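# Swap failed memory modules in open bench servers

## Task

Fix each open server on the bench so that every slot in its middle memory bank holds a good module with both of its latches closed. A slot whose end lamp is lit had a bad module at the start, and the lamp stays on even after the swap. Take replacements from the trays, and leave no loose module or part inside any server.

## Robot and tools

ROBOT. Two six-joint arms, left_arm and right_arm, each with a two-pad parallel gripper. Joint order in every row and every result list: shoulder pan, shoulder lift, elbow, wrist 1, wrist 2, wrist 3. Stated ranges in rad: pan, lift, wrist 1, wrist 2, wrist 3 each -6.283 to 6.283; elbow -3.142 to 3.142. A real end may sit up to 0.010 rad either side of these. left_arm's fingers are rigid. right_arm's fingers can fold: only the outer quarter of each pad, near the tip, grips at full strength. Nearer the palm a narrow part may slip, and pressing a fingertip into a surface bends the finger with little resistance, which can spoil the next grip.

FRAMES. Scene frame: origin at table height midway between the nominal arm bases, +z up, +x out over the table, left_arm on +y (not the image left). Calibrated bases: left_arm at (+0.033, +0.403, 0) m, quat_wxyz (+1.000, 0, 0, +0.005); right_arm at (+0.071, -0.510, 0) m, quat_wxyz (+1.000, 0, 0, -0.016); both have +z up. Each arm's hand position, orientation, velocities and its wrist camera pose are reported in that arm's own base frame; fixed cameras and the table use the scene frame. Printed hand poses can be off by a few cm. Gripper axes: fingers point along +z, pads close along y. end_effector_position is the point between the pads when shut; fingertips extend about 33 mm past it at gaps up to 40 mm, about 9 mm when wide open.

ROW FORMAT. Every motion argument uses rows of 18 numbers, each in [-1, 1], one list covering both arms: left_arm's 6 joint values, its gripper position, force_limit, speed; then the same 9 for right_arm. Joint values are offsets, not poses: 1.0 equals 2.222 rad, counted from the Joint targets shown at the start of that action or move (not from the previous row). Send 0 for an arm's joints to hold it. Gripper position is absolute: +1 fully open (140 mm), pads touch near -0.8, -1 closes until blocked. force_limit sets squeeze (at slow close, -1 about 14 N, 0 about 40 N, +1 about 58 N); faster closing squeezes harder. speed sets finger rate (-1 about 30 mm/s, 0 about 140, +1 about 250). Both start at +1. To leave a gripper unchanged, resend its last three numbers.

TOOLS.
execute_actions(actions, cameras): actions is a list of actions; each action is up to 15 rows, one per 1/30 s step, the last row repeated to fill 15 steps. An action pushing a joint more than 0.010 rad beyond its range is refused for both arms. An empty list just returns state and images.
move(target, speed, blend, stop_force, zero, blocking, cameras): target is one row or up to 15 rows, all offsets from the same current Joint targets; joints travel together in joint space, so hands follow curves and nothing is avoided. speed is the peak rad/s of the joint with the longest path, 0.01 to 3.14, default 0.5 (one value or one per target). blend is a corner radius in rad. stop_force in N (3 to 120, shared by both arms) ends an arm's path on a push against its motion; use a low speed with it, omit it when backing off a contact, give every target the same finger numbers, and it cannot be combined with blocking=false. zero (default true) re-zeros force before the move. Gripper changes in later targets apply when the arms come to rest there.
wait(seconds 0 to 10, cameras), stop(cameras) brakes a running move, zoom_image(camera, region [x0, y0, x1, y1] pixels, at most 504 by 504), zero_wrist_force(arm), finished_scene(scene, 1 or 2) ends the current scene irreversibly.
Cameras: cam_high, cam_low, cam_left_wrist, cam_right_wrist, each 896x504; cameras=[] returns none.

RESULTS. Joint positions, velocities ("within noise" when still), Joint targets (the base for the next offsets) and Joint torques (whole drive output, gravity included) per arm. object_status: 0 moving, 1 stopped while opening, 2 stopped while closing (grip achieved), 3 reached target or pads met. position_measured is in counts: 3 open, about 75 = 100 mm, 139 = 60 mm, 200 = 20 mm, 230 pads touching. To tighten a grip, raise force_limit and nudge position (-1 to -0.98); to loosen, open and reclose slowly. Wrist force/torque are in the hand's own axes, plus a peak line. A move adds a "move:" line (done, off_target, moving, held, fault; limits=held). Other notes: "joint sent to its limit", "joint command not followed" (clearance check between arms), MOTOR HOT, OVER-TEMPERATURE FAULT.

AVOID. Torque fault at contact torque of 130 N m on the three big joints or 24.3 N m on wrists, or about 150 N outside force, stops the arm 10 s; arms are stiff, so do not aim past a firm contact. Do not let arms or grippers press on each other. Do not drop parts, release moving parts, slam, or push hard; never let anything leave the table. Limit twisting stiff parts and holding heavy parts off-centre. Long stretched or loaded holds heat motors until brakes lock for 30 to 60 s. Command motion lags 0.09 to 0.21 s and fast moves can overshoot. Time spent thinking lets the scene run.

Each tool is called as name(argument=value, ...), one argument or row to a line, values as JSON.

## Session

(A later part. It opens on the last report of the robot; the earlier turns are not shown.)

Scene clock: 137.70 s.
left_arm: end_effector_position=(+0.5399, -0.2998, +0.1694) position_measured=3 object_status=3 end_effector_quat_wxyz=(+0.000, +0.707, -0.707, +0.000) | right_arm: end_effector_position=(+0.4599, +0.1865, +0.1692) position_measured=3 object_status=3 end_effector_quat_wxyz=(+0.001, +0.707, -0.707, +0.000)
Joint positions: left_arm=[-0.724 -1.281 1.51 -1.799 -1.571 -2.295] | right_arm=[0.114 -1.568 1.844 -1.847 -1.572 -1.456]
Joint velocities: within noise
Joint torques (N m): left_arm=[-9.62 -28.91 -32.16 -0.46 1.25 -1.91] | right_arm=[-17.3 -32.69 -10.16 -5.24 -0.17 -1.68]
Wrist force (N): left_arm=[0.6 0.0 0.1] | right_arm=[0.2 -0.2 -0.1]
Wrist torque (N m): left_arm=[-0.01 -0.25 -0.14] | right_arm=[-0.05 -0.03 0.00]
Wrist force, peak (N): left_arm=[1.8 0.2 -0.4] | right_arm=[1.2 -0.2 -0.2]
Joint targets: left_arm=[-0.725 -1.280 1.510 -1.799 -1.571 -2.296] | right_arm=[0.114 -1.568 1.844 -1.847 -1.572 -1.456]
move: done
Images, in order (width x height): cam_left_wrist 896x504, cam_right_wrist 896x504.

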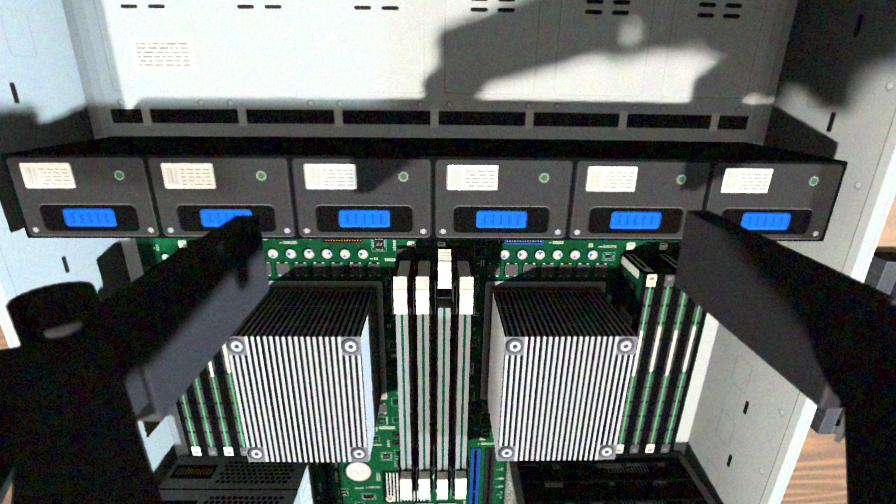

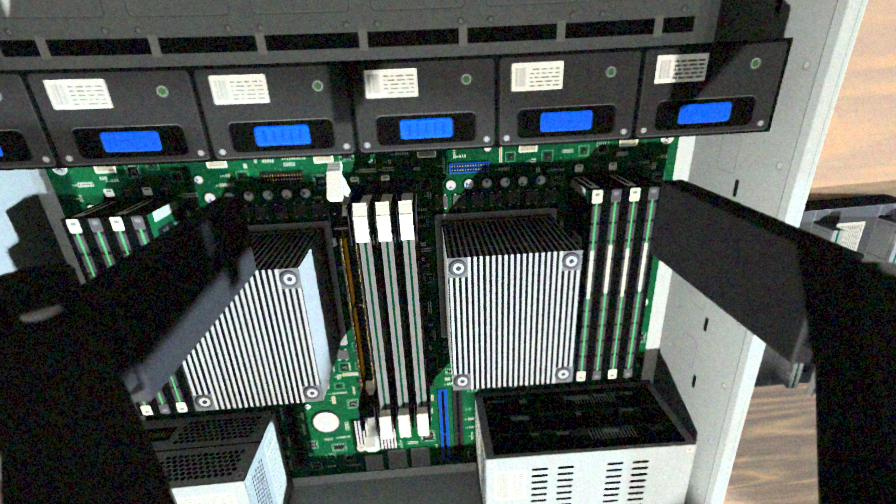

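move(
  target=[0.1154,-0.041,0.0499,-0.0093,0,0.8224,1,1,1,0.116,0.0978,-0.1214,0.0236,0,0.8227,1,1,1],
  speed=1.3,
  cameras=[],
)

move(
  target=[0.1154,-0.041,0.0499,-0.0093,0,0.8224,1,1,1,0.116,0.0978,-0.1214,0.0236,0,0.8227,1,1,1],
  speed=1.3,
  cameras=["cam_left_wrist","cam_right_wrist"],
)

Scene clock: 146.60 s.
left_arm: end_effector_position=(+0.5634, -0.1356, +0.1713) position_measured=3 object_status=3 end_effector_quat_wxyz=(+0.000, +0.000, +1.000, +0.000) | right_arm: end_effector_position=(+0.4873, +0.3325, +0.1788) position_measured=3 object_status=3 end_effector_quat_wxyz=(+0.000, +0.000, +1.000, -0.001)
Joint positions: left_arm=[-0.468 -1.372 1.621 -1.82 -1.571 -0.469] | right_arm=[0.372 -1.35 1.575 -1.794 -1.572 0.371]
Joint velocities: within noise
Joint torques (N m): left_arm=[5.66 -37.13 -16.79 -4.59 1.55 1.57] | right_arm=[14.36 -28.14 -33.95 -0.42 -0.22 1.05]
Wrist force (N): left_arm=[0.5 0.0 -0.2] | right_arm=[-0.1 0.0 0.1]
Wrist torque (N m): left_arm=[-0.04 -0.22 -0.13] | right_arm=[-0.01 0.01 0.03]
Wrist force, peak (N): left_arm=[1.2 0.4 -0.2] | right_arm=[0.6 -0.3 0.1]
Joint targets: left_arm=[-0.468 -1.372 1.621 -1.820 -1.571 -0.468] | right_arm=[0.372 -1.350 1.575 -1.794 -1.572 0.372]
move: done
No camera images: "cameras" was empty.

Scene clock: 148.83 s.
left_arm: end_effector_position=(+0.5403, +0.0201, +0.1698) position_measured=3 object_status=3 end_effector_quat_wxyz=(+0.000, +0.707, +0.707, +0.000) | right_arm: end_effector_position=(+0.4602, +0.4995, +0.1692) position_measured=3 object_status=3 end_effector_quat_wxyz=(+0.001, +0.707, +0.707, +0.000)
Joint positions: left_arm=[-0.212 -1.463 1.731 -1.841 -1.571 1.359] | right_arm=[0.629 -1.133 1.305 -1.742 -1.572 2.199]
Joint velocities: within noise
Joint torques (N m): left_arm=[5.81 -33.89 -16.35 -4.45 1.75 1.43] | right_arm=[13.58 -38.16 -34.74 -0.41 -0.15 1.6]
Wrist force (N): left_arm=[0.6 -0.3 -0.7] | right_arm=[-0.1 -0.4 -0.2]
Wrist torque (N m): left_arm=[-0.07 -0.23 -0.15] | right_arm=[-0.11 0.03 0.01]
Wrist force, peak (N): left_arm=[1.3 -0.3 -0.3] | right_arm=[0.7 -0.6 0.2]
Joint targets: left_arm=[-0.212 -1.463 1.731 -1.841 -1.571 1.359] | right_arm=[0.629 -1.133 1.305 -1.742 -1.572 2.200]
move: done
Images, in order (width x height): cam_left_wrist 896x504, cam_right_wrist 896x504.

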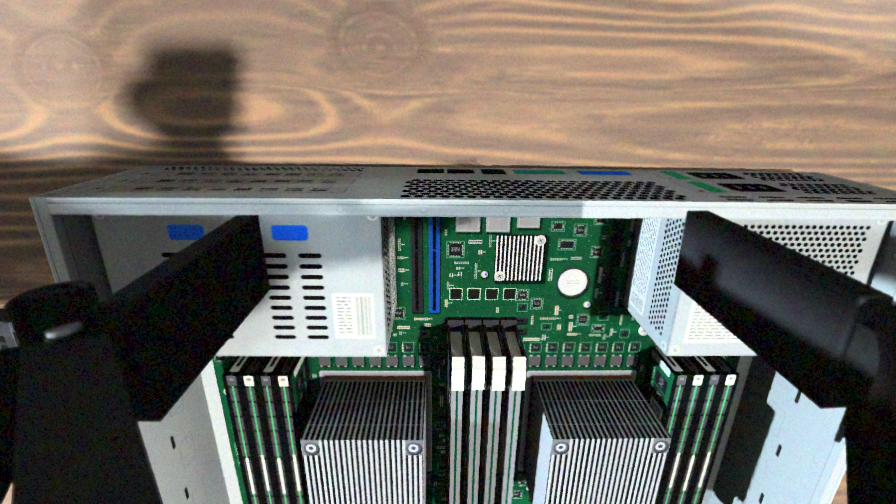

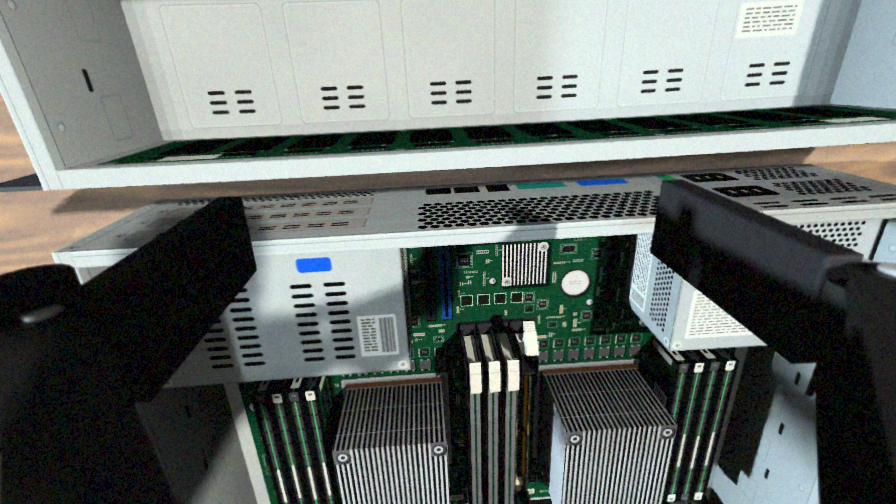

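zoom_image(
  camera="cam_left_wrist",
  region=[435, 300, 545, 400],
)

zoom_image(
  camera="cam_right_wrist",
  region=[450, 300, 560, 400],
)

Scaled by 4.582.

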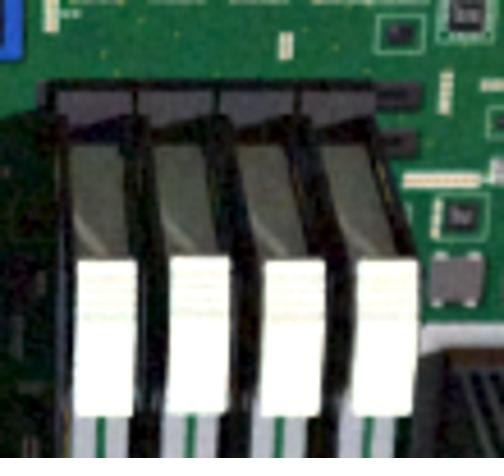

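Scaled by 4.582.

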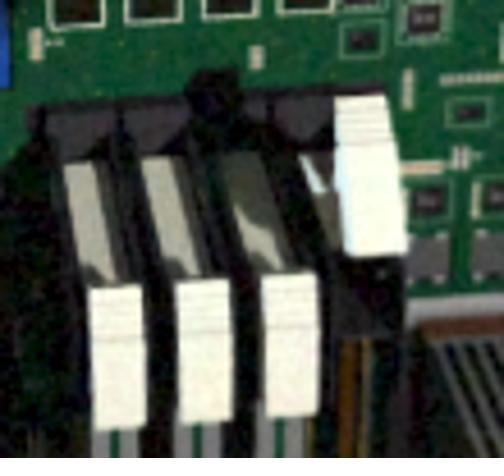

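move(
  target=[0,0,0,0,0,0,-0.8,-1,0,0,0,0,0,0,0,-0.8,-1,0],
  cameras=["cam_left_wrist","cam_right_wrist"],
)

zoom_image(
  camera="cam_left_wrist",
  region=[380, 160, 560, 330],
)

zoom_image(
  camera="cam_right_wrist",
  region=[370, 160, 550, 330],
)

Scene clock: 166.37 s.
left_arm: end_effector_position=(+0.5403, +0.0202, +0.1698) position_measured=229 object_status=0 end_effector_quat_wxyz=(+0.000, +0.707, +0.707, +0.000) | right_arm: end_effector_position=(+0.4602, +0.4995, +0.1692) position_measured=229 object_status=0 end_effector_quat_wxyz=(+0.001, +0.707, +0.707, +0.000)
Joint positions: left_arm=[-0.212 -1.463 1.731 -1.841 -1.571 1.359] | right_arm=[0.629 -1.133 1.305 -1.742 -1.572 2.2]
Joint velocities: within noise
Joint torques (N m): left_arm=[6.35 -31.32 -22.36 -3.72 1.67 1.35] | right_arm=[13.82 -39.55 -28 -0.98 -0.23 1.21]
Wrist force (N): left_arm=[0.9 0.0 -0.3] | right_arm=[0.0 -0.3 0.1]
Wrist torque (N m): left_arm=[-0.02 -0.30 -0.14] | right_arm=[-0.09 0.01 0.01]
Wrist force, peak (N): left_arm=[1.1 -0.3 -0.3] | right_arm=[-0.1 -0.6 0.1]
Joint targets: left_arm=[-0.212 -1.463 1.731 -1.841 -1.571 1.359] | right_arm=[0.629 -1.133 1.305 -1.742 -1.572 2.200]
move: done
Images, in order (width x height): cam_left_wrist 896x504, cam_right_wrist 896x504.

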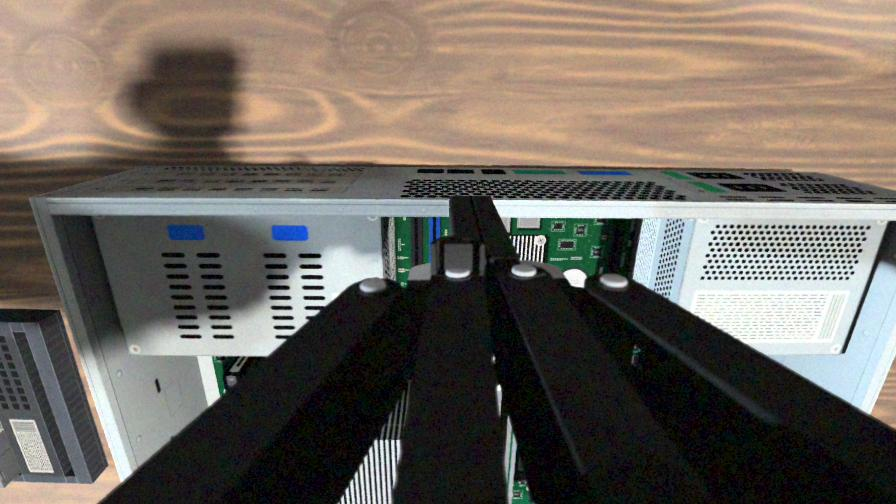

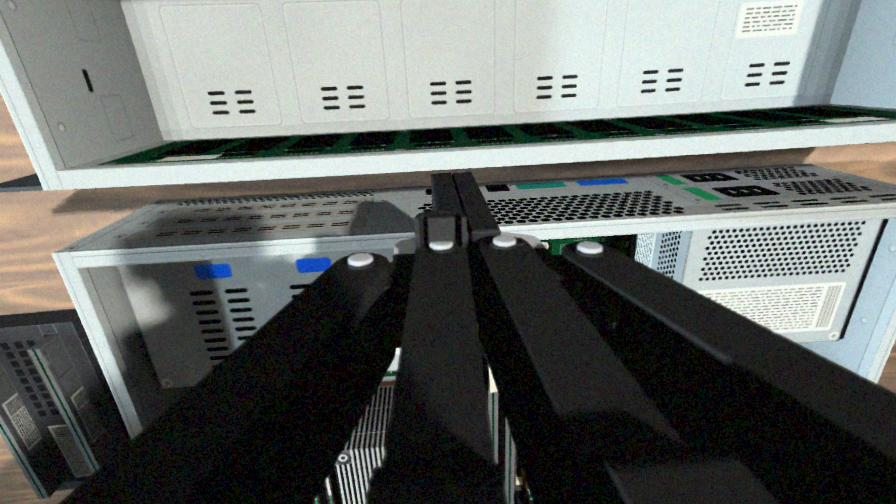

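Scaled by 2.800.

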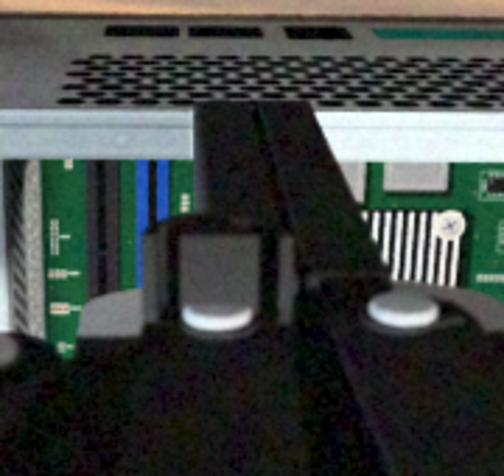

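Scaled by 2.800.

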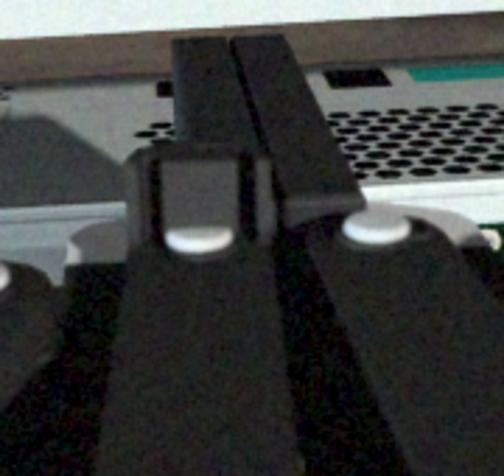

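move(
  target=[-0.1852,0.0765,-0.0504,-0.0251,0,-0.1853,-1,-1,0,-0.0344,-0.3873,0.2979,0.0891,0,-0.0345,-0.45,-1,0],
  speed=0.6,
)

Scene clock: 191.47 s.
left_arm: end_effector_position=(+0.5548, -0.2346, +0.1340) position_measured=231 object_status=3 end_effector_quat_wxyz=(-0.001, +0.707, +0.707, +0.000) | right_arm: end_effector_position=(+0.2004, +0.2798, +0.2495) position_measured=186 object_status=3 end_effector_quat_wxyz=(+0.001, +0.707, +0.707, +0.000)
Joint positions: left_arm=[-0.623 -1.293 1.62 -1.896 -1.571 0.948] | right_arm=[0.553 -1.993 1.966 -1.544 -1.572 2.123]
Joint velocities: within noise
Joint torques (N m): left_arm=[-8.68 -26.55 -31.75 -4.7 1.48 -1.74] | right_arm=[-14.89 -12.84 -10.14 -0.51 -0.23 -1.42]
Wrist force (N): left_arm=[0.5 0.3 -0.7] | right_arm=[-0.2 0.1 -0.1]
Wrist torque (N m): left_arm=[0.03 -0.21 -0.13] | right_arm=[0.01 0.04 0.01]
Wrist force, peak (N): left_arm=[2.0 -0.2 -0.4] | right_arm=[0.9 1.2 1.2]
Joint targets: left_arm=[-0.623 -1.293 1.619 -1.896 -1.571 0.947] | right_arm=[0.553 -1.994 1.967 -1.544 -1.572 2.123]
move: done

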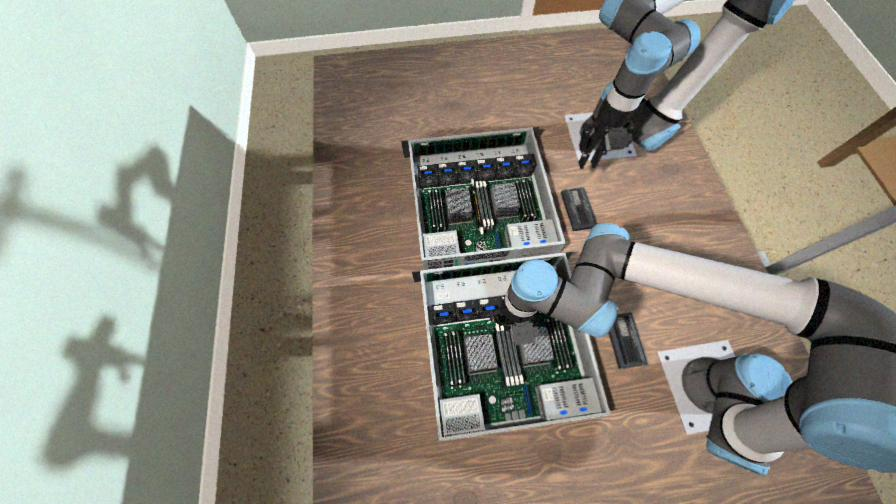

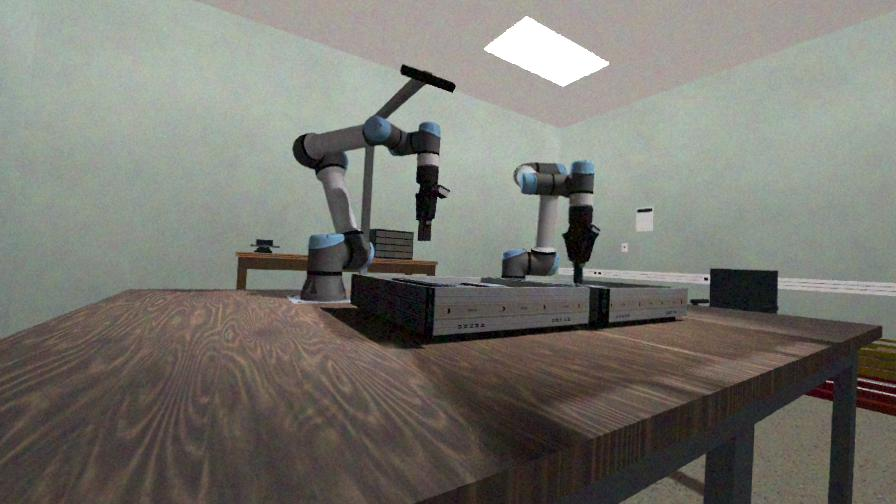

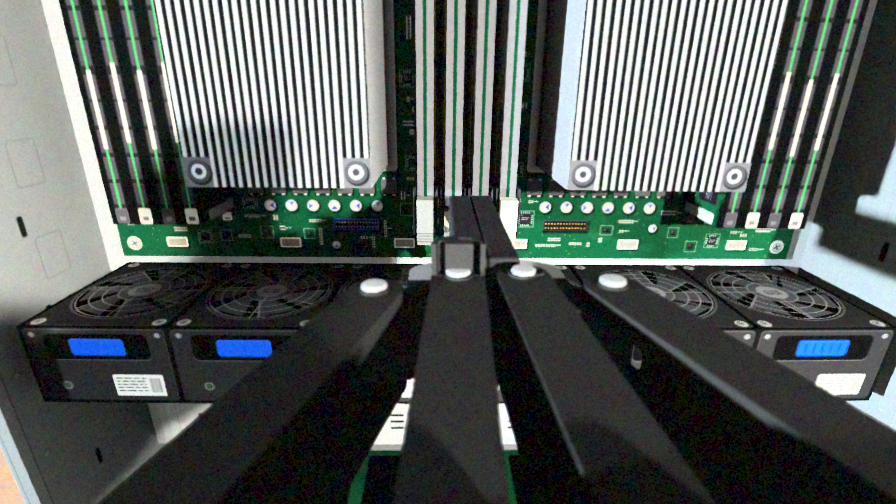

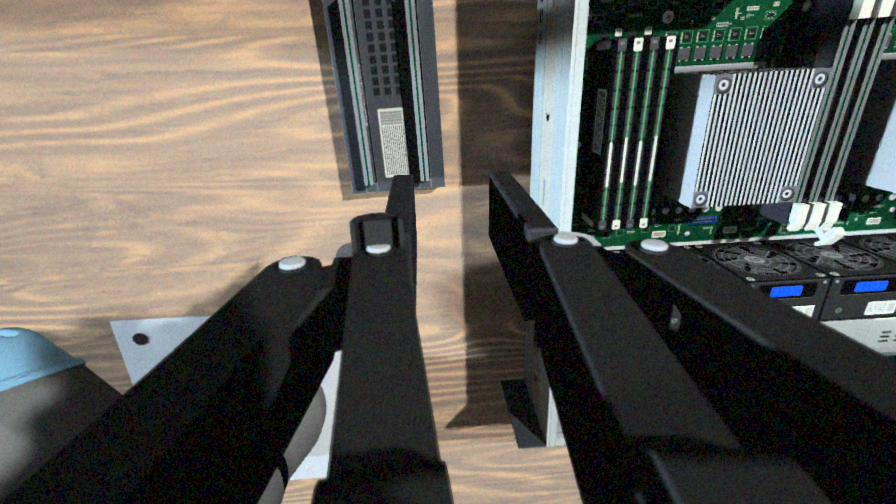

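zoom_image(
  camera="cam_left_wrist",
  region=[390, 130, 550, 260],
)

zoom_image(
  camera="cam_right_wrist",
  region=[300, 0, 520, 220],
)

Scaled by 3.150.

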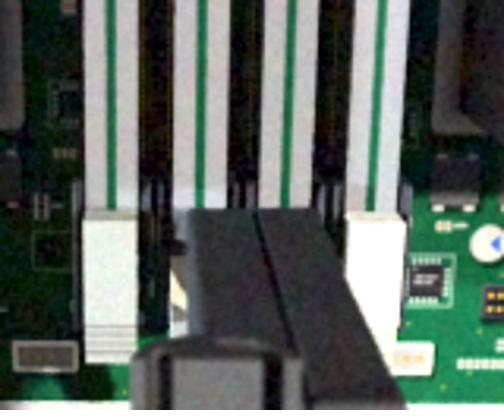

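Scaled by 2.291.

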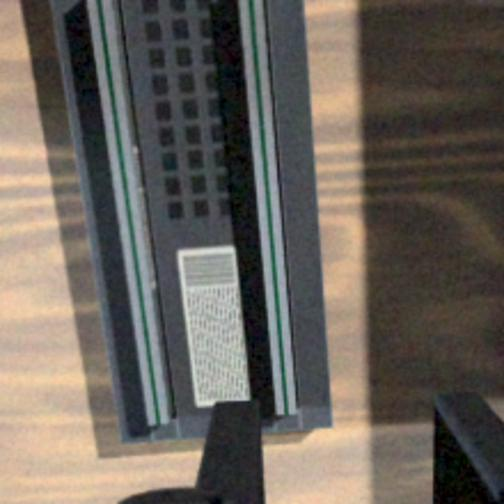

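move(
  target=[0.0094,-0.0059,0.0357,-0.0302,0,0.0097,-1,-1,0,0.0685,0.0425,0.0786,-0.121,0,0.0441,-0.45,-1,0],
  speed=0.3,
  cameras=["cam_left_wrist","cam_right_wrist"],
)

zoom_image(
  camera="cam_left_wrist",
  region=[390, 130, 550, 260],
)

zoom_image(
  camera="cam_right_wrist",
  region=[340, 50, 560, 270],
)

Scene clock: 207.30 s.
left_arm: end_effector_position=(+0.5478, -0.2150, +0.1113) position_measured=231 object_status=3 end_effector_quat_wxyz=(+0.000, +0.707, +0.707, +0.000) | right_arm: end_effector_position=(+0.1753, +0.3237, +0.1597) position_measured=186 object_status=3 end_effector_quat_wxyz=(+0.001, +0.687, +0.726, +0.000)
Joint positions: left_arm=[-0.602 -1.306 1.699 -1.963 -1.571 0.969] | right_arm=[0.705 -1.899 2.141 -1.812 -1.572 2.221]
Joint velocities: within noise
Joint torques (N m): left_arm=[5.64 -38.54 -14.78 -4.69 1.53 1.52] | right_arm=[13.6 -1.96 -11.27 -5.29 -0.24 1.21]
Wrist force (N): left_arm=[0.5 -0.1 -0.2] | right_arm=[-0.1 -0.1 -0.2]
Wrist torque (N m): left_arm=[-0.04 -0.20 -0.14] | right_arm=[-0.03 0.03 0.01]
Wrist force, peak (N): left_arm=[0.6 -0.3 -0.8] | right_arm=[-0.8 0.2 -0.9]
Joint targets: left_arm=[-0.602 -1.306 1.699 -1.964 -1.571 0.969] | right_arm=[0.705 -1.899 2.141 -1.813 -1.572 2.221]
move: done
Images, in order (width x height): cam_left_wrist 896x504, cam_right_wrist 896x504.

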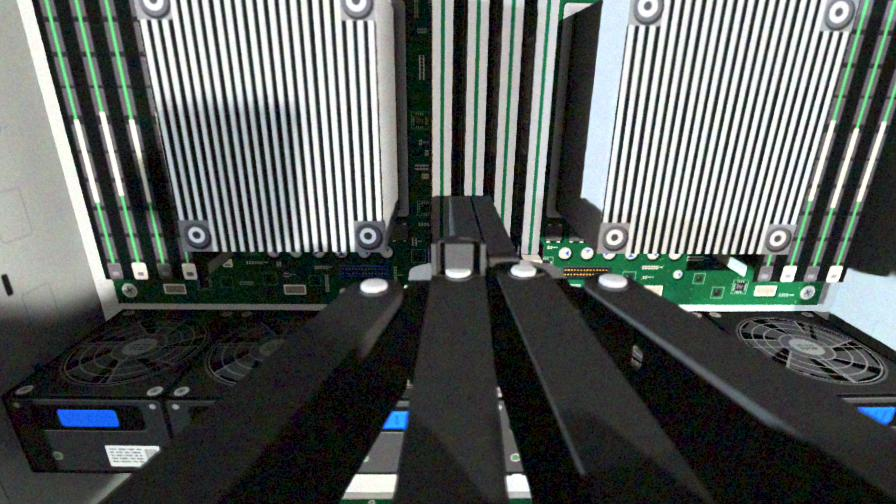

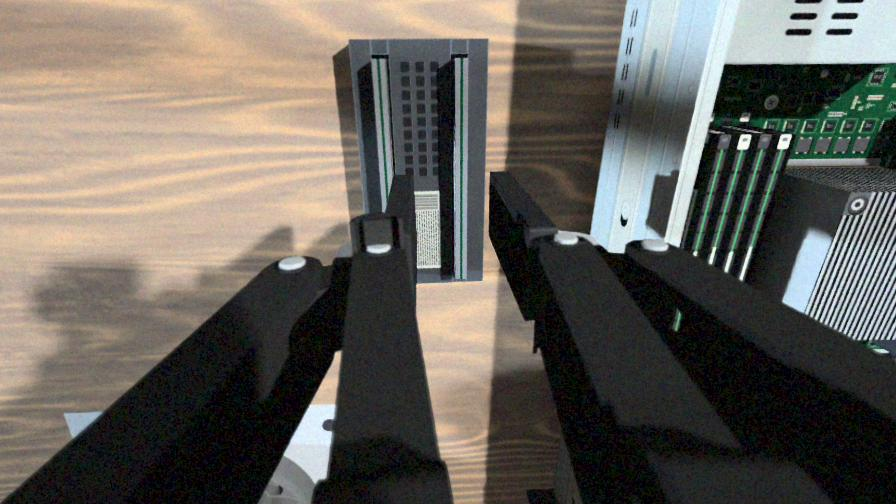

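Scaled by 3.150.

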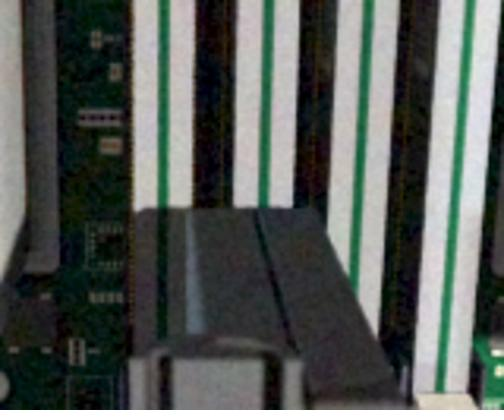

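Scaled by 2.291.

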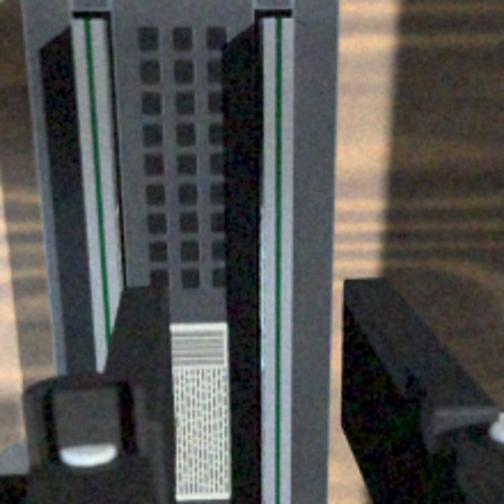

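move(
  target=[0.0005,0.012,0.0142,-0.0261,0,0.0005,-1,-1,0,-0.0131,0.0227,0.0457,-0.0683,0,-0.002,-0.45,-1,0],
  speed=0.06,
  stop_force=60,
  cameras=["cam_left_wrist","cam_right_wrist"],
)

zoom_image(
  camera="cam_left_wrist",
  region=[390, 130, 550, 260],
)

zoom_image(
  camera="cam_right_wrist",
  region=[340, 50, 560, 270],
)

Scene clock: 233.93 s.
left_arm: end_effector_position=(+0.5487, -0.2152, +0.0998) position_measured=231 object_status=3 end_effector_quat_wxyz=(+0.000, +0.707, +0.707, +0.000) | right_arm: end_effector_position=(+0.1860, +0.3196, +0.1094) position_measured=186 object_status=3 end_effector_quat_wxyz=(+0.001, +0.696, +0.718, +0.000)
Joint positions: left_arm=[-0.602 -1.293 1.714 -1.992 -1.571 0.969] | right_arm=[0.676 -1.849 2.243 -1.964 -1.572 2.217]
Joint velocities: within noise
Joint torques (N m): left_arm=[-6.32 -6.01 -8.73 -0.11 2.31 -1.09] | right_arm=[-14.57 -2.68 -10.44 -5.29 -0.28 -1.4]
Wrist force (N): left_arm=[2.3 -14.1 -54.4] | right_arm=[-0.1 -0.1 -0.3]
Wrist torque (N m): left_arm=[0.69 -0.75 -0.03] | right_arm=[-0.05 0.02 0.01]
Wrist force, peak (N): left_arm=[5.0 -22.0 -72.3] | right_arm=[-0.2 -0.4 -0.4]
Joint targets: left_arm=[-0.602 -1.293 1.714 -1.992 -1.571 0.969] | right_arm=[0.676 -1.849 2.243 -1.964 -1.572 2.217]
move: contact (left_arm); left_arm: the wrist 1 is farthest, 0.030 rad from its target
Images, in order (width x height): cam_left_wrist 896x504, cam_right_wrist 896x504.

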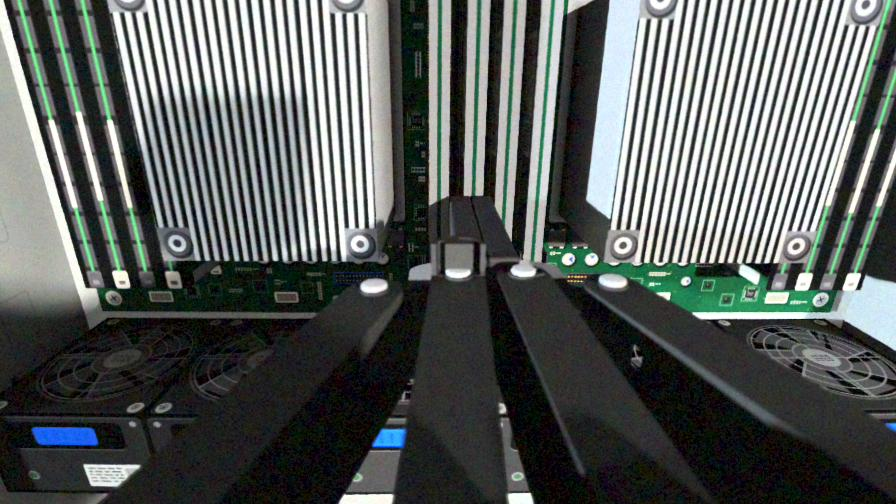

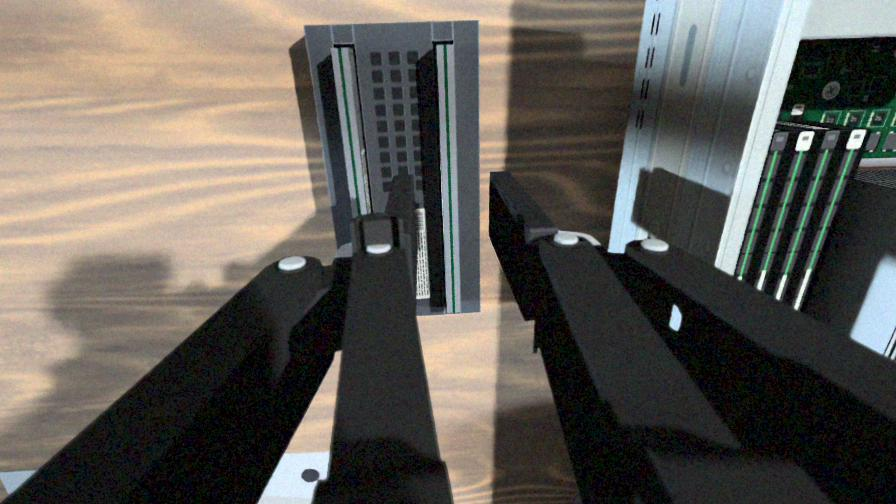

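Scaled by 3.150.

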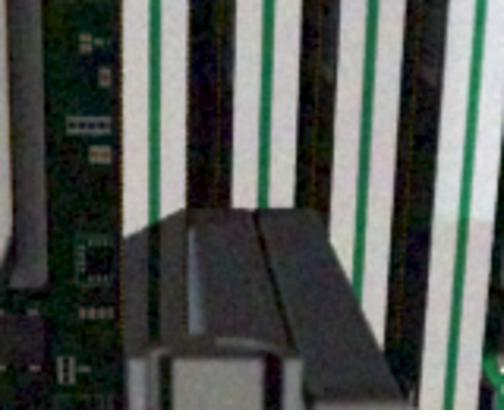

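Scaled by 2.291.

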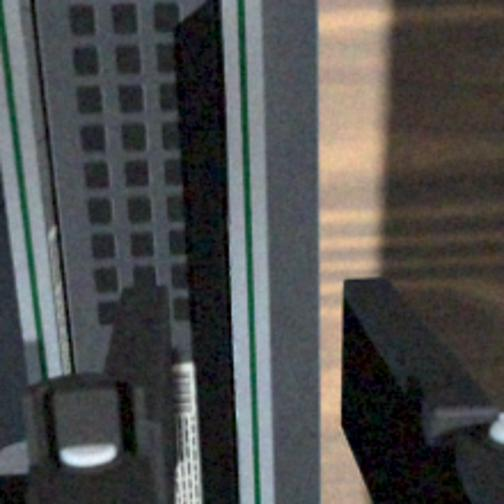

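move(
  target=[0.0005,0.0061,0.0074,-0.0135,0,0.0005,-1,-1,0,0,0,0,0,0,0,-0.45,-1,0],
  speed=0.015,
  stop_force=95,
  zero=false,
  cameras=["cam_left_wrist"],
)

zoom_image(
  camera="cam_left_wrist",
  region=[390, 130, 550, 260],
)

Scene clock: 241.33 s.
left_arm: end_effector_position=(+0.5488, -0.2153, +0.0992) position_measured=231 object_status=3 end_effector_quat_wxyz=(+0.000, +0.707, +0.707, +0.000) | right_arm: end_effector_position=(+0.1860, +0.3196, +0.1094) position_measured=186 object_status=3 end_effector_quat_wxyz=(+0.001, +0.696, +0.718, +0.000)
Joint positions: left_arm=[-0.602 -1.292 1.715 -1.994 -1.571 0.969] | right_arm=[0.676 -1.849 2.243 -1.964 -1.572 2.217]
Joint velocities: within noise
Joint torques (N m): left_arm=[2.85 11.19 -4.06 -1.83 3.98 1.33] | right_arm=[-14.12 -3.3 -17.21 -4.71 -0.27 -1.37]
Wrist force (N): left_arm=[12.4 -28.7 -89.3] | right_arm=[0.0 0.0 -0.1]
Wrist torque (N m): left_arm=[1.24 -0.84 0.09] | right_arm=[-0.02 0.00 0.00]
Wrist force, peak (N): left_arm=[14.4 -34.0 -104.6] | right_arm=[-0.6 -0.2 -0.1]
Joint targets: left_arm=[-0.602 -1.292 1.715 -1.994 -1.571 0.969] | right_arm=[0.676 -1.849 2.243 -1.964 -1.572 2.217]
move: contact (left_arm); left_arm: the wrist 1 is farthest, 0.028 rad from its target
Images, in order (width x height): cam_left_wrist 896x504.

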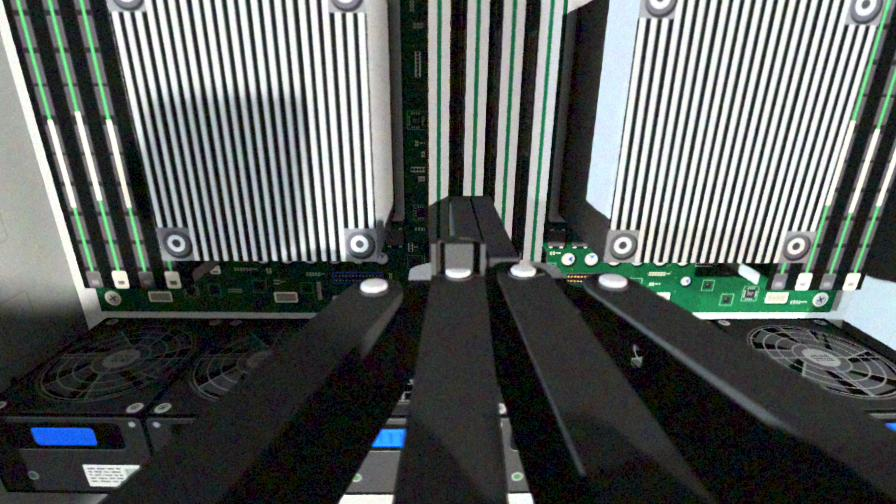

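Scaled by 3.150.

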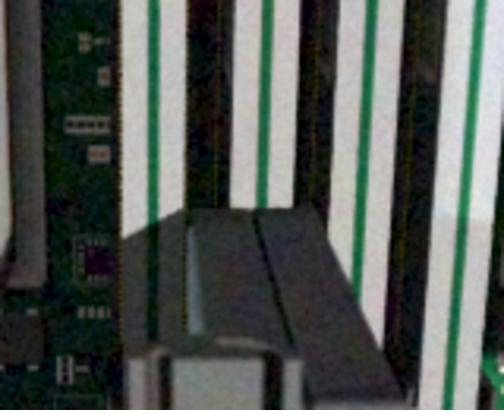

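move(
  target=[
    [0.0004,-0.0104,-0.0181,0.0286,0,0,-1,-1,0,0,0,0,0,0,0,-0.45,-1,0],
    [0.0138,0.0203,-0.0588,0.0387,0,0.0137,-1,-1,0,0,0,0,0,0,0,-0.45,-1,0],
  ],
  speed=0.1,
  cameras=["cam_left_wrist"],
)

zoom_image(
  camera="cam_left_wrist",
  region=[330, 140, 510, 300],
)

move(
  target=[0,0.0128,0.023,-0.0358,0,0,-1,-1,0,0,0,0,0,0,0,-0.45,-1,0],
  speed=0.04,
  stop_force=12,
  cameras=["cam_left_wrist"],
)

Scene clock: 263.33 s.
left_arm: end_effector_position=(+0.5808, -0.2149, +0.1246) position_measured=231 object_status=3 end_effector_quat_wxyz=(+0.000, +0.707, +0.707, +0.000) | right_arm: end_effector_position=(+0.1860, +0.3196, +0.1094) position_measured=186 object_status=3 end_effector_quat_wxyz=(+0.001, +0.696, +0.718, +0.000)
Joint positions: left_arm=[-0.571 -1.247 1.585 -1.908 -1.571 1] | right_arm=[0.676 -1.849 2.243 -1.964 -1.572 2.217]
Joint velocities: within noise
Joint torques (N m): left_arm=[5.69 -27.01 -28.14 -0.58 -1.87 1.65] | right_arm=[-13.5 -4.69 -25.04 -3.93 -0.45 -1.12]
Wrist force (N): left_arm=[-1.4 -1.2 -0.1] | right_arm=[-0.3 -0.3 0.2]
Wrist torque (N m): left_arm=[-0.29 0.18 -0.14] | right_arm=[-0.07 0.05 0.00]
Wrist force, peak (N): left_arm=[12.4 -28.7 -89.9] | right_arm=[-0.4 -0.6 -0.4]
Joint targets: left_arm=[-0.571 -1.247 1.584 -1.908 -1.571 1.000] | right_arm=[0.676 -1.849 2.243 -1.964 -1.572 2.217]
move: done
Images, in order (width x height): cam_left_wrist 896x504.

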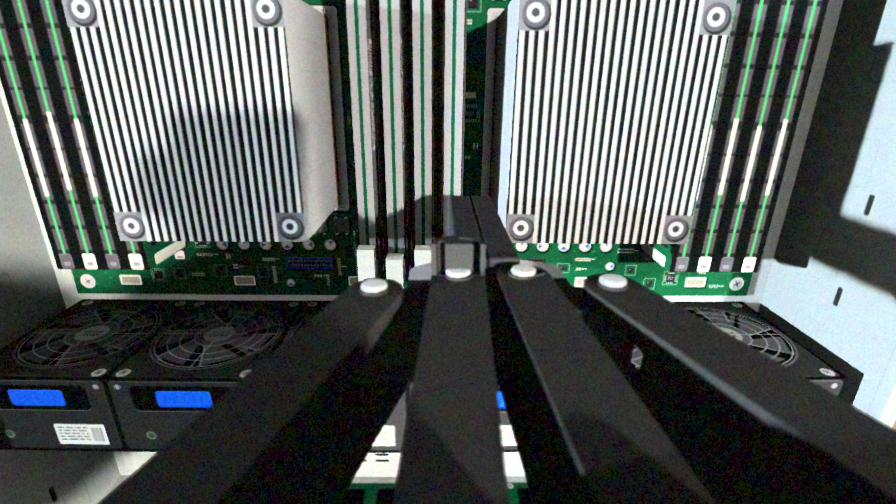

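Scaled by 2.800.

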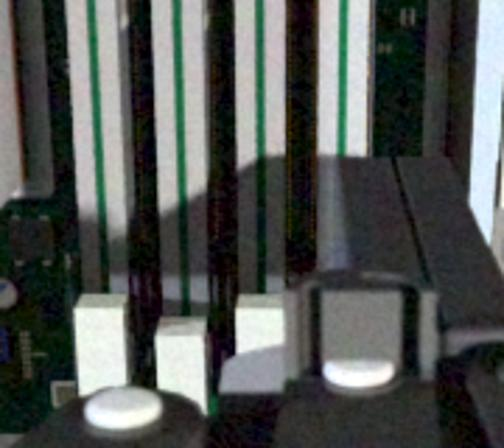

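Scene clock: 266.00 s.
left_arm: end_effector_position=(+0.5811, -0.2150, +0.1003) position_measured=231 object_status=3 end_effector_quat_wxyz=(+0.000, +0.707, +0.707, +0.000) | right_arm: end_effector_position=(+0.1860, +0.3196, +0.1094) position_measured=186 object_status=3 end_effector_quat_wxyz=(+0.001, +0.696, +0.718, +0.000)
Joint positions: left_arm=[-0.571 -1.226 1.622 -1.966 -1.571 1] | right_arm=[0.676 -1.849 2.243 -1.964 -1.572 2.217]
Joint velocities: within noise
Joint torques (N m): left_arm=[3.04 -33.87 -25.01 -0.21 -1.36 1.31] | right_arm=[-13.15 -4.69 -29.12 -3.66 -0.44 -1.14]
Wrist force (N): left_arm=[-0.3 -3.7 -13.5] | right_arm=[0.0 0.0 -0.1]
Wrist torque (N m): left_arm=[-0.15 0.00 -0.11] | right_arm=[-0.01 0.00 0.00]
Wrist force, peak (N): left_arm=[1.3 -6.0 -25.4] | right_arm=[-0.6 0.0 -0.4]
Joint targets: left_arm=[-0.571 -1.226 1.622 -1.966 -1.571 1.000] | right_arm=[0.676 -1.849 2.243 -1.964 -1.572 2.217]
move: contact (left_arm); left_arm: the wrist 1 is farthest, 0.021 rad from its target
Images, in order (width x height): cam_left_wrist 896x504.

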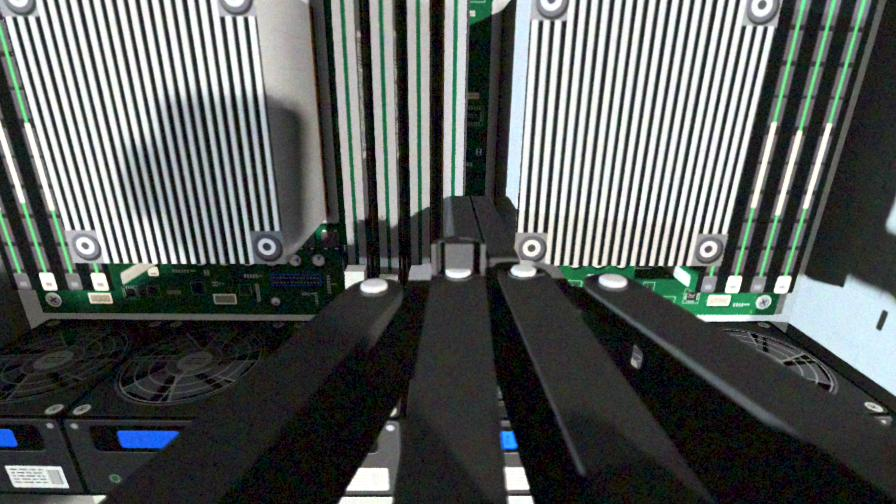

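move(
  target=[0.052,-0.0845,0.0243,0.0599,0,0.0519,-1,-1,0,0,0.018,0.0256,-0.044,0,0,-0.45,-1,0],
  speed=0.15,
  cameras=["cam_left_wrist","cam_right_wrist"],
)

zoom_image(
  camera="cam_left_wrist",
  region=[400, 300, 540, 420],
)

zoom_image(
  camera="cam_right_wrist",
  region=[340, 50, 560, 270],
)

Scene clock: 276.33 s.
left_arm: end_effector_position=(+0.5481, -0.1203, +0.1696) position_measured=231 object_status=3 end_effector_quat_wxyz=(+0.000, +0.707, +0.707, +0.000) | right_arm: end_effector_position=(+0.1864, +0.3198, +0.0795) position_measured=186 object_status=3 end_effector_quat_wxyz=(+0.001, +0.696, +0.718, +0.000)
Joint positions: left_arm=[-0.456 -1.414 1.676 -1.833 -1.571 1.115] | right_arm=[0.676 -1.809 2.3 -2.062 -1.572 2.217]
Joint velocities: within noise
Joint torques (N m): left_arm=[4.26 -35.93 -13.64 -0.87 1.24 1.33] | right_arm=[-12.27 -2.78 -9.12 -5.56 -0.38 -1.02]
Wrist force (N): left_arm=[-1.0 -1.3 -0.1] | right_arm=[0.0 -0.2 -0.1]
Wrist torque (N m): left_arm=[-0.28 0.11 -0.14] | right_arm=[-0.06 -0.02 0.02]
Wrist force, peak (N): left_arm=[-0.3 -3.5 -14.7] | right_arm=[-0.7 -0.2 -0.1]
Joint targets: left_arm=[-0.456 -1.414 1.676 -1.833 -1.571 1.115] | right_arm=[0.676 -1.809 2.300 -2.062 -1.572 2.217]
move: done
Images, in order (width x height): cam_left_wrist 896x504, cam_right_wrist 896x504.

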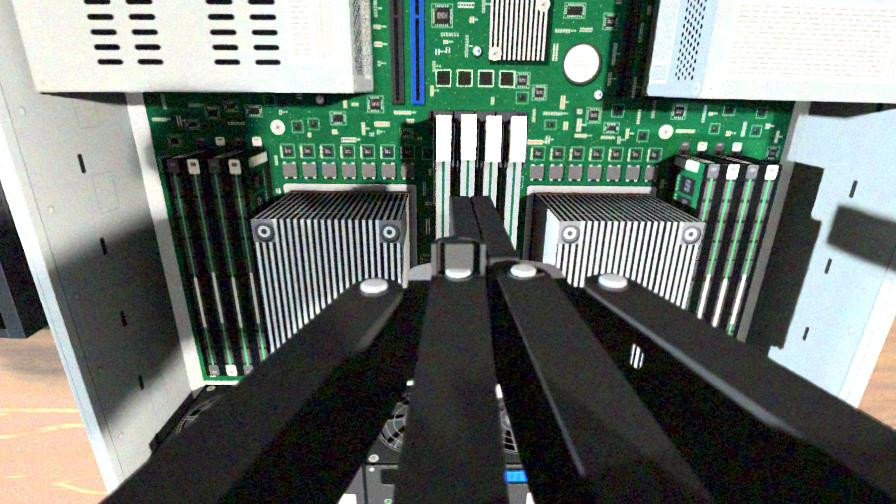

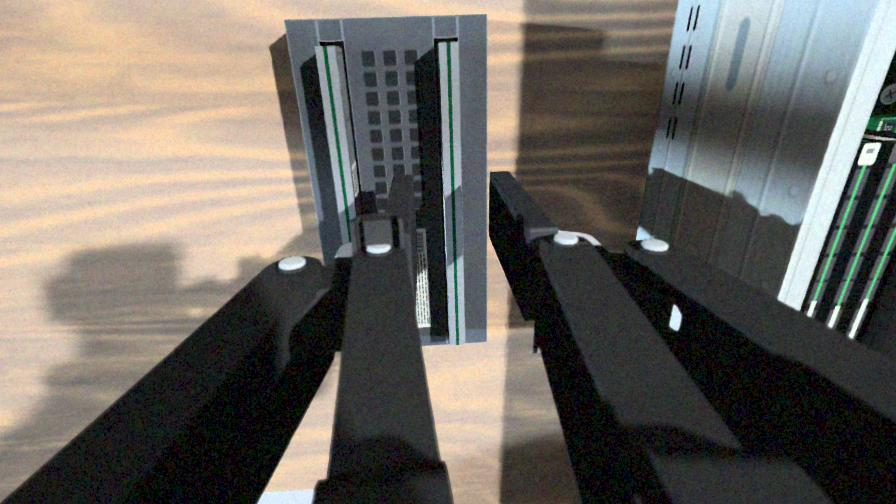

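Scaled by 3.600.

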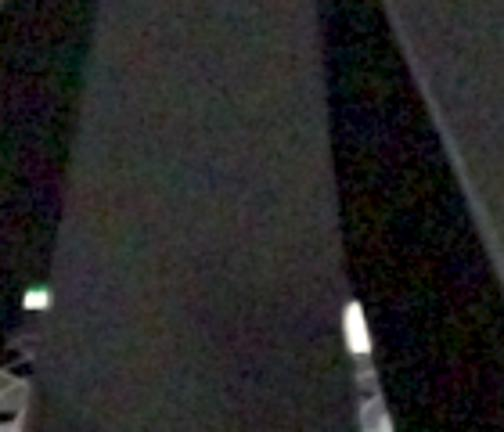

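Scaled by 2.291.

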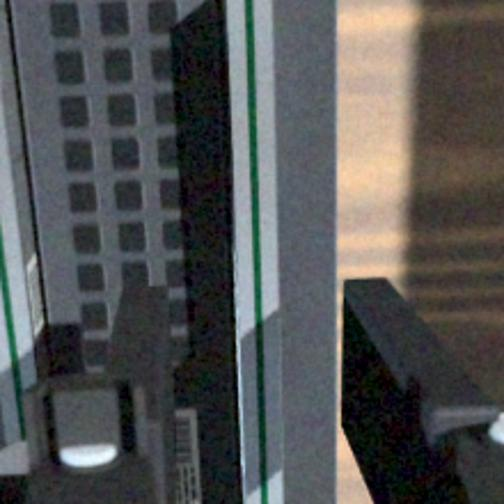

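move(
  target=[0,0,0,0,0,0,1,-1,0.5,0,-0.0118,-0.0169,0.0287,0,0,-0.8,-1,0],
  speed=0.15,
  cameras=["cam_left_wrist"],
)

zoom_image(
  camera="cam_left_wrist",
  region=[400, 280, 540, 420],
)

move(
  target=[0,0,0,0,0,0,1,-1,0.5,0,0.0298,0.0425,-0.0727,0,0,-0.8,-1,0],
  speed=0.05,
  stop_force=5,
  cameras=["cam_right_wrist"],
)

Scene clock: 285.07 s.
left_arm: end_effector_position=(+0.5480, -0.1201, +0.1697) position_measured=3 object_status=0 end_effector_quat_wxyz=(+0.000, +0.707, +0.707, +0.000) | right_arm: end_effector_position=(+0.1866, +0.3200, +0.0991) position_measured=229 object_status=3 end_effector_quat_wxyz=(+0.001, +0.696, +0.718, +0.000)
Joint positions: left_arm=[-0.456 -1.414 1.676 -1.833 -1.571 1.115] | right_arm=[0.676 -1.835 2.262 -1.998 -1.572 2.217]
Joint velocities: within noise
Joint torques (N m): left_arm=[4.8 -33.11 -21.59 -1.05 1.77 1.5] | right_arm=[-11.21 -18.81 -33.1 -0.34 -0.39 -0.95]
Wrist force (N): left_arm=[-1.0 -1.3 -0.1] | right_arm=[-0.5 -0.1 -0.2]
Wrist torque (N m): left_arm=[-0.31 0.11 -0.14] | right_arm=[-0.04 0.09 0.01]
Wrist force, peak (N): left_arm=[-1.4 -1.3 -0.1] | right_arm=[-0.5 -0.4 -0.3]
Joint targets: left_arm=[-0.456 -1.414 1.676 -1.833 -1.571 1.115] | right_arm=[0.676 -1.835 2.262 -1.998 -1.572 2.217]
move: done
Images, in order (width x height): cam_left_wrist 896x504.

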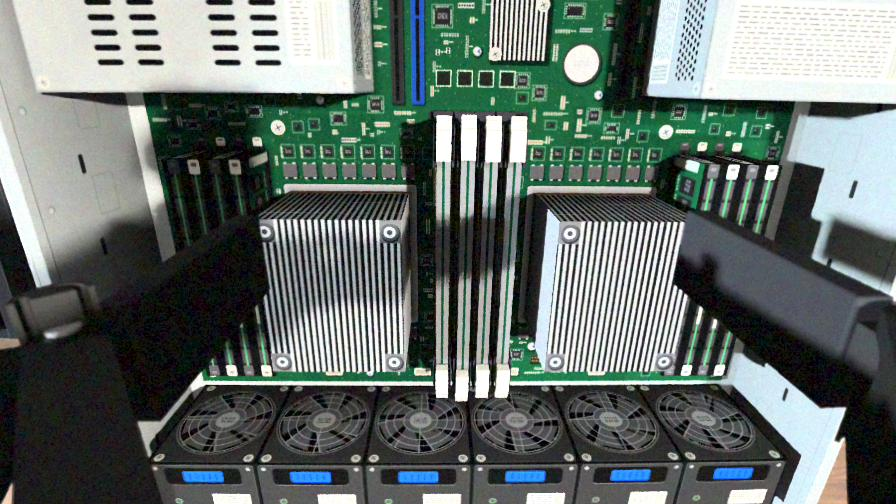

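Scaled by 3.600.

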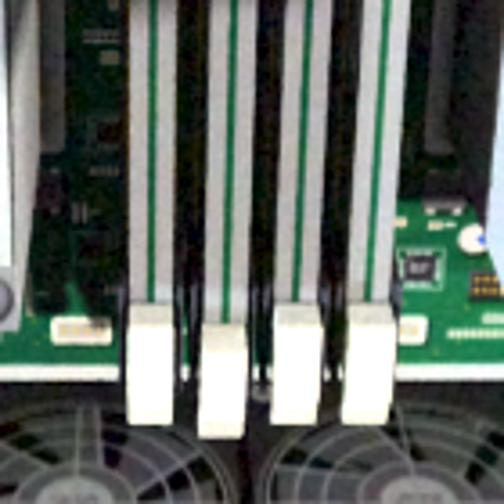

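Scene clock: 288.50 s.
left_arm: end_effector_position=(+0.5480, -0.1201, +0.1697) position_measured=3 object_status=3 end_effector_quat_wxyz=(+0.000, +0.707, +0.707, +0.000) | right_arm: end_effector_position=(+0.1859, +0.3194, +0.0674) position_measured=229 object_status=3 end_effector_quat_wxyz=(+0.001, +0.696, +0.718, +0.000)
Joint positions: left_arm=[-0.456 -1.414 1.676 -1.833 -1.571 1.115] | right_arm=[0.676 -1.792 2.323 -2.103 -1.572 2.217]
Joint velocities: within noise
Joint torques (N m): left_arm=[4.57 -32.48 -28.15 -1.61 1.82 1.42] | right_arm=[-11.23 -19.52 -31.22 -1.69 1.85 -0.76]
Wrist force (N): left_arm=[-0.9 -1.2 -0.3] | right_arm=[-0.1 -0.4 -0.1]
Wrist torque (N m): left_arm=[-0.27 0.08 -0.14] | right_arm=[-0.09 0.02 0.01]
Wrist force, peak (N): left_arm=[-1.3 -1.5 -0.1] | right_arm=[-11.0 -5.4 -49.1]
Joint targets: left_arm=[-0.456 -1.414 1.676 -1.833 -1.571 1.115] | right_arm=[0.676 -1.792 2.323 -2.103 -1.572 2.217]
move: contact (right_arm); right_arm: the wrist 1 is farthest, 0.057 rad from its target
Images, in order (width x height): cam_right_wrist 896x504.

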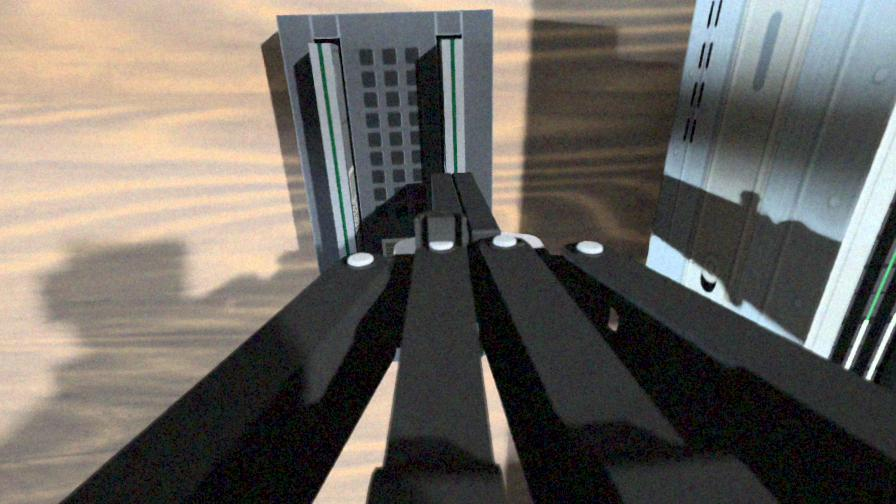

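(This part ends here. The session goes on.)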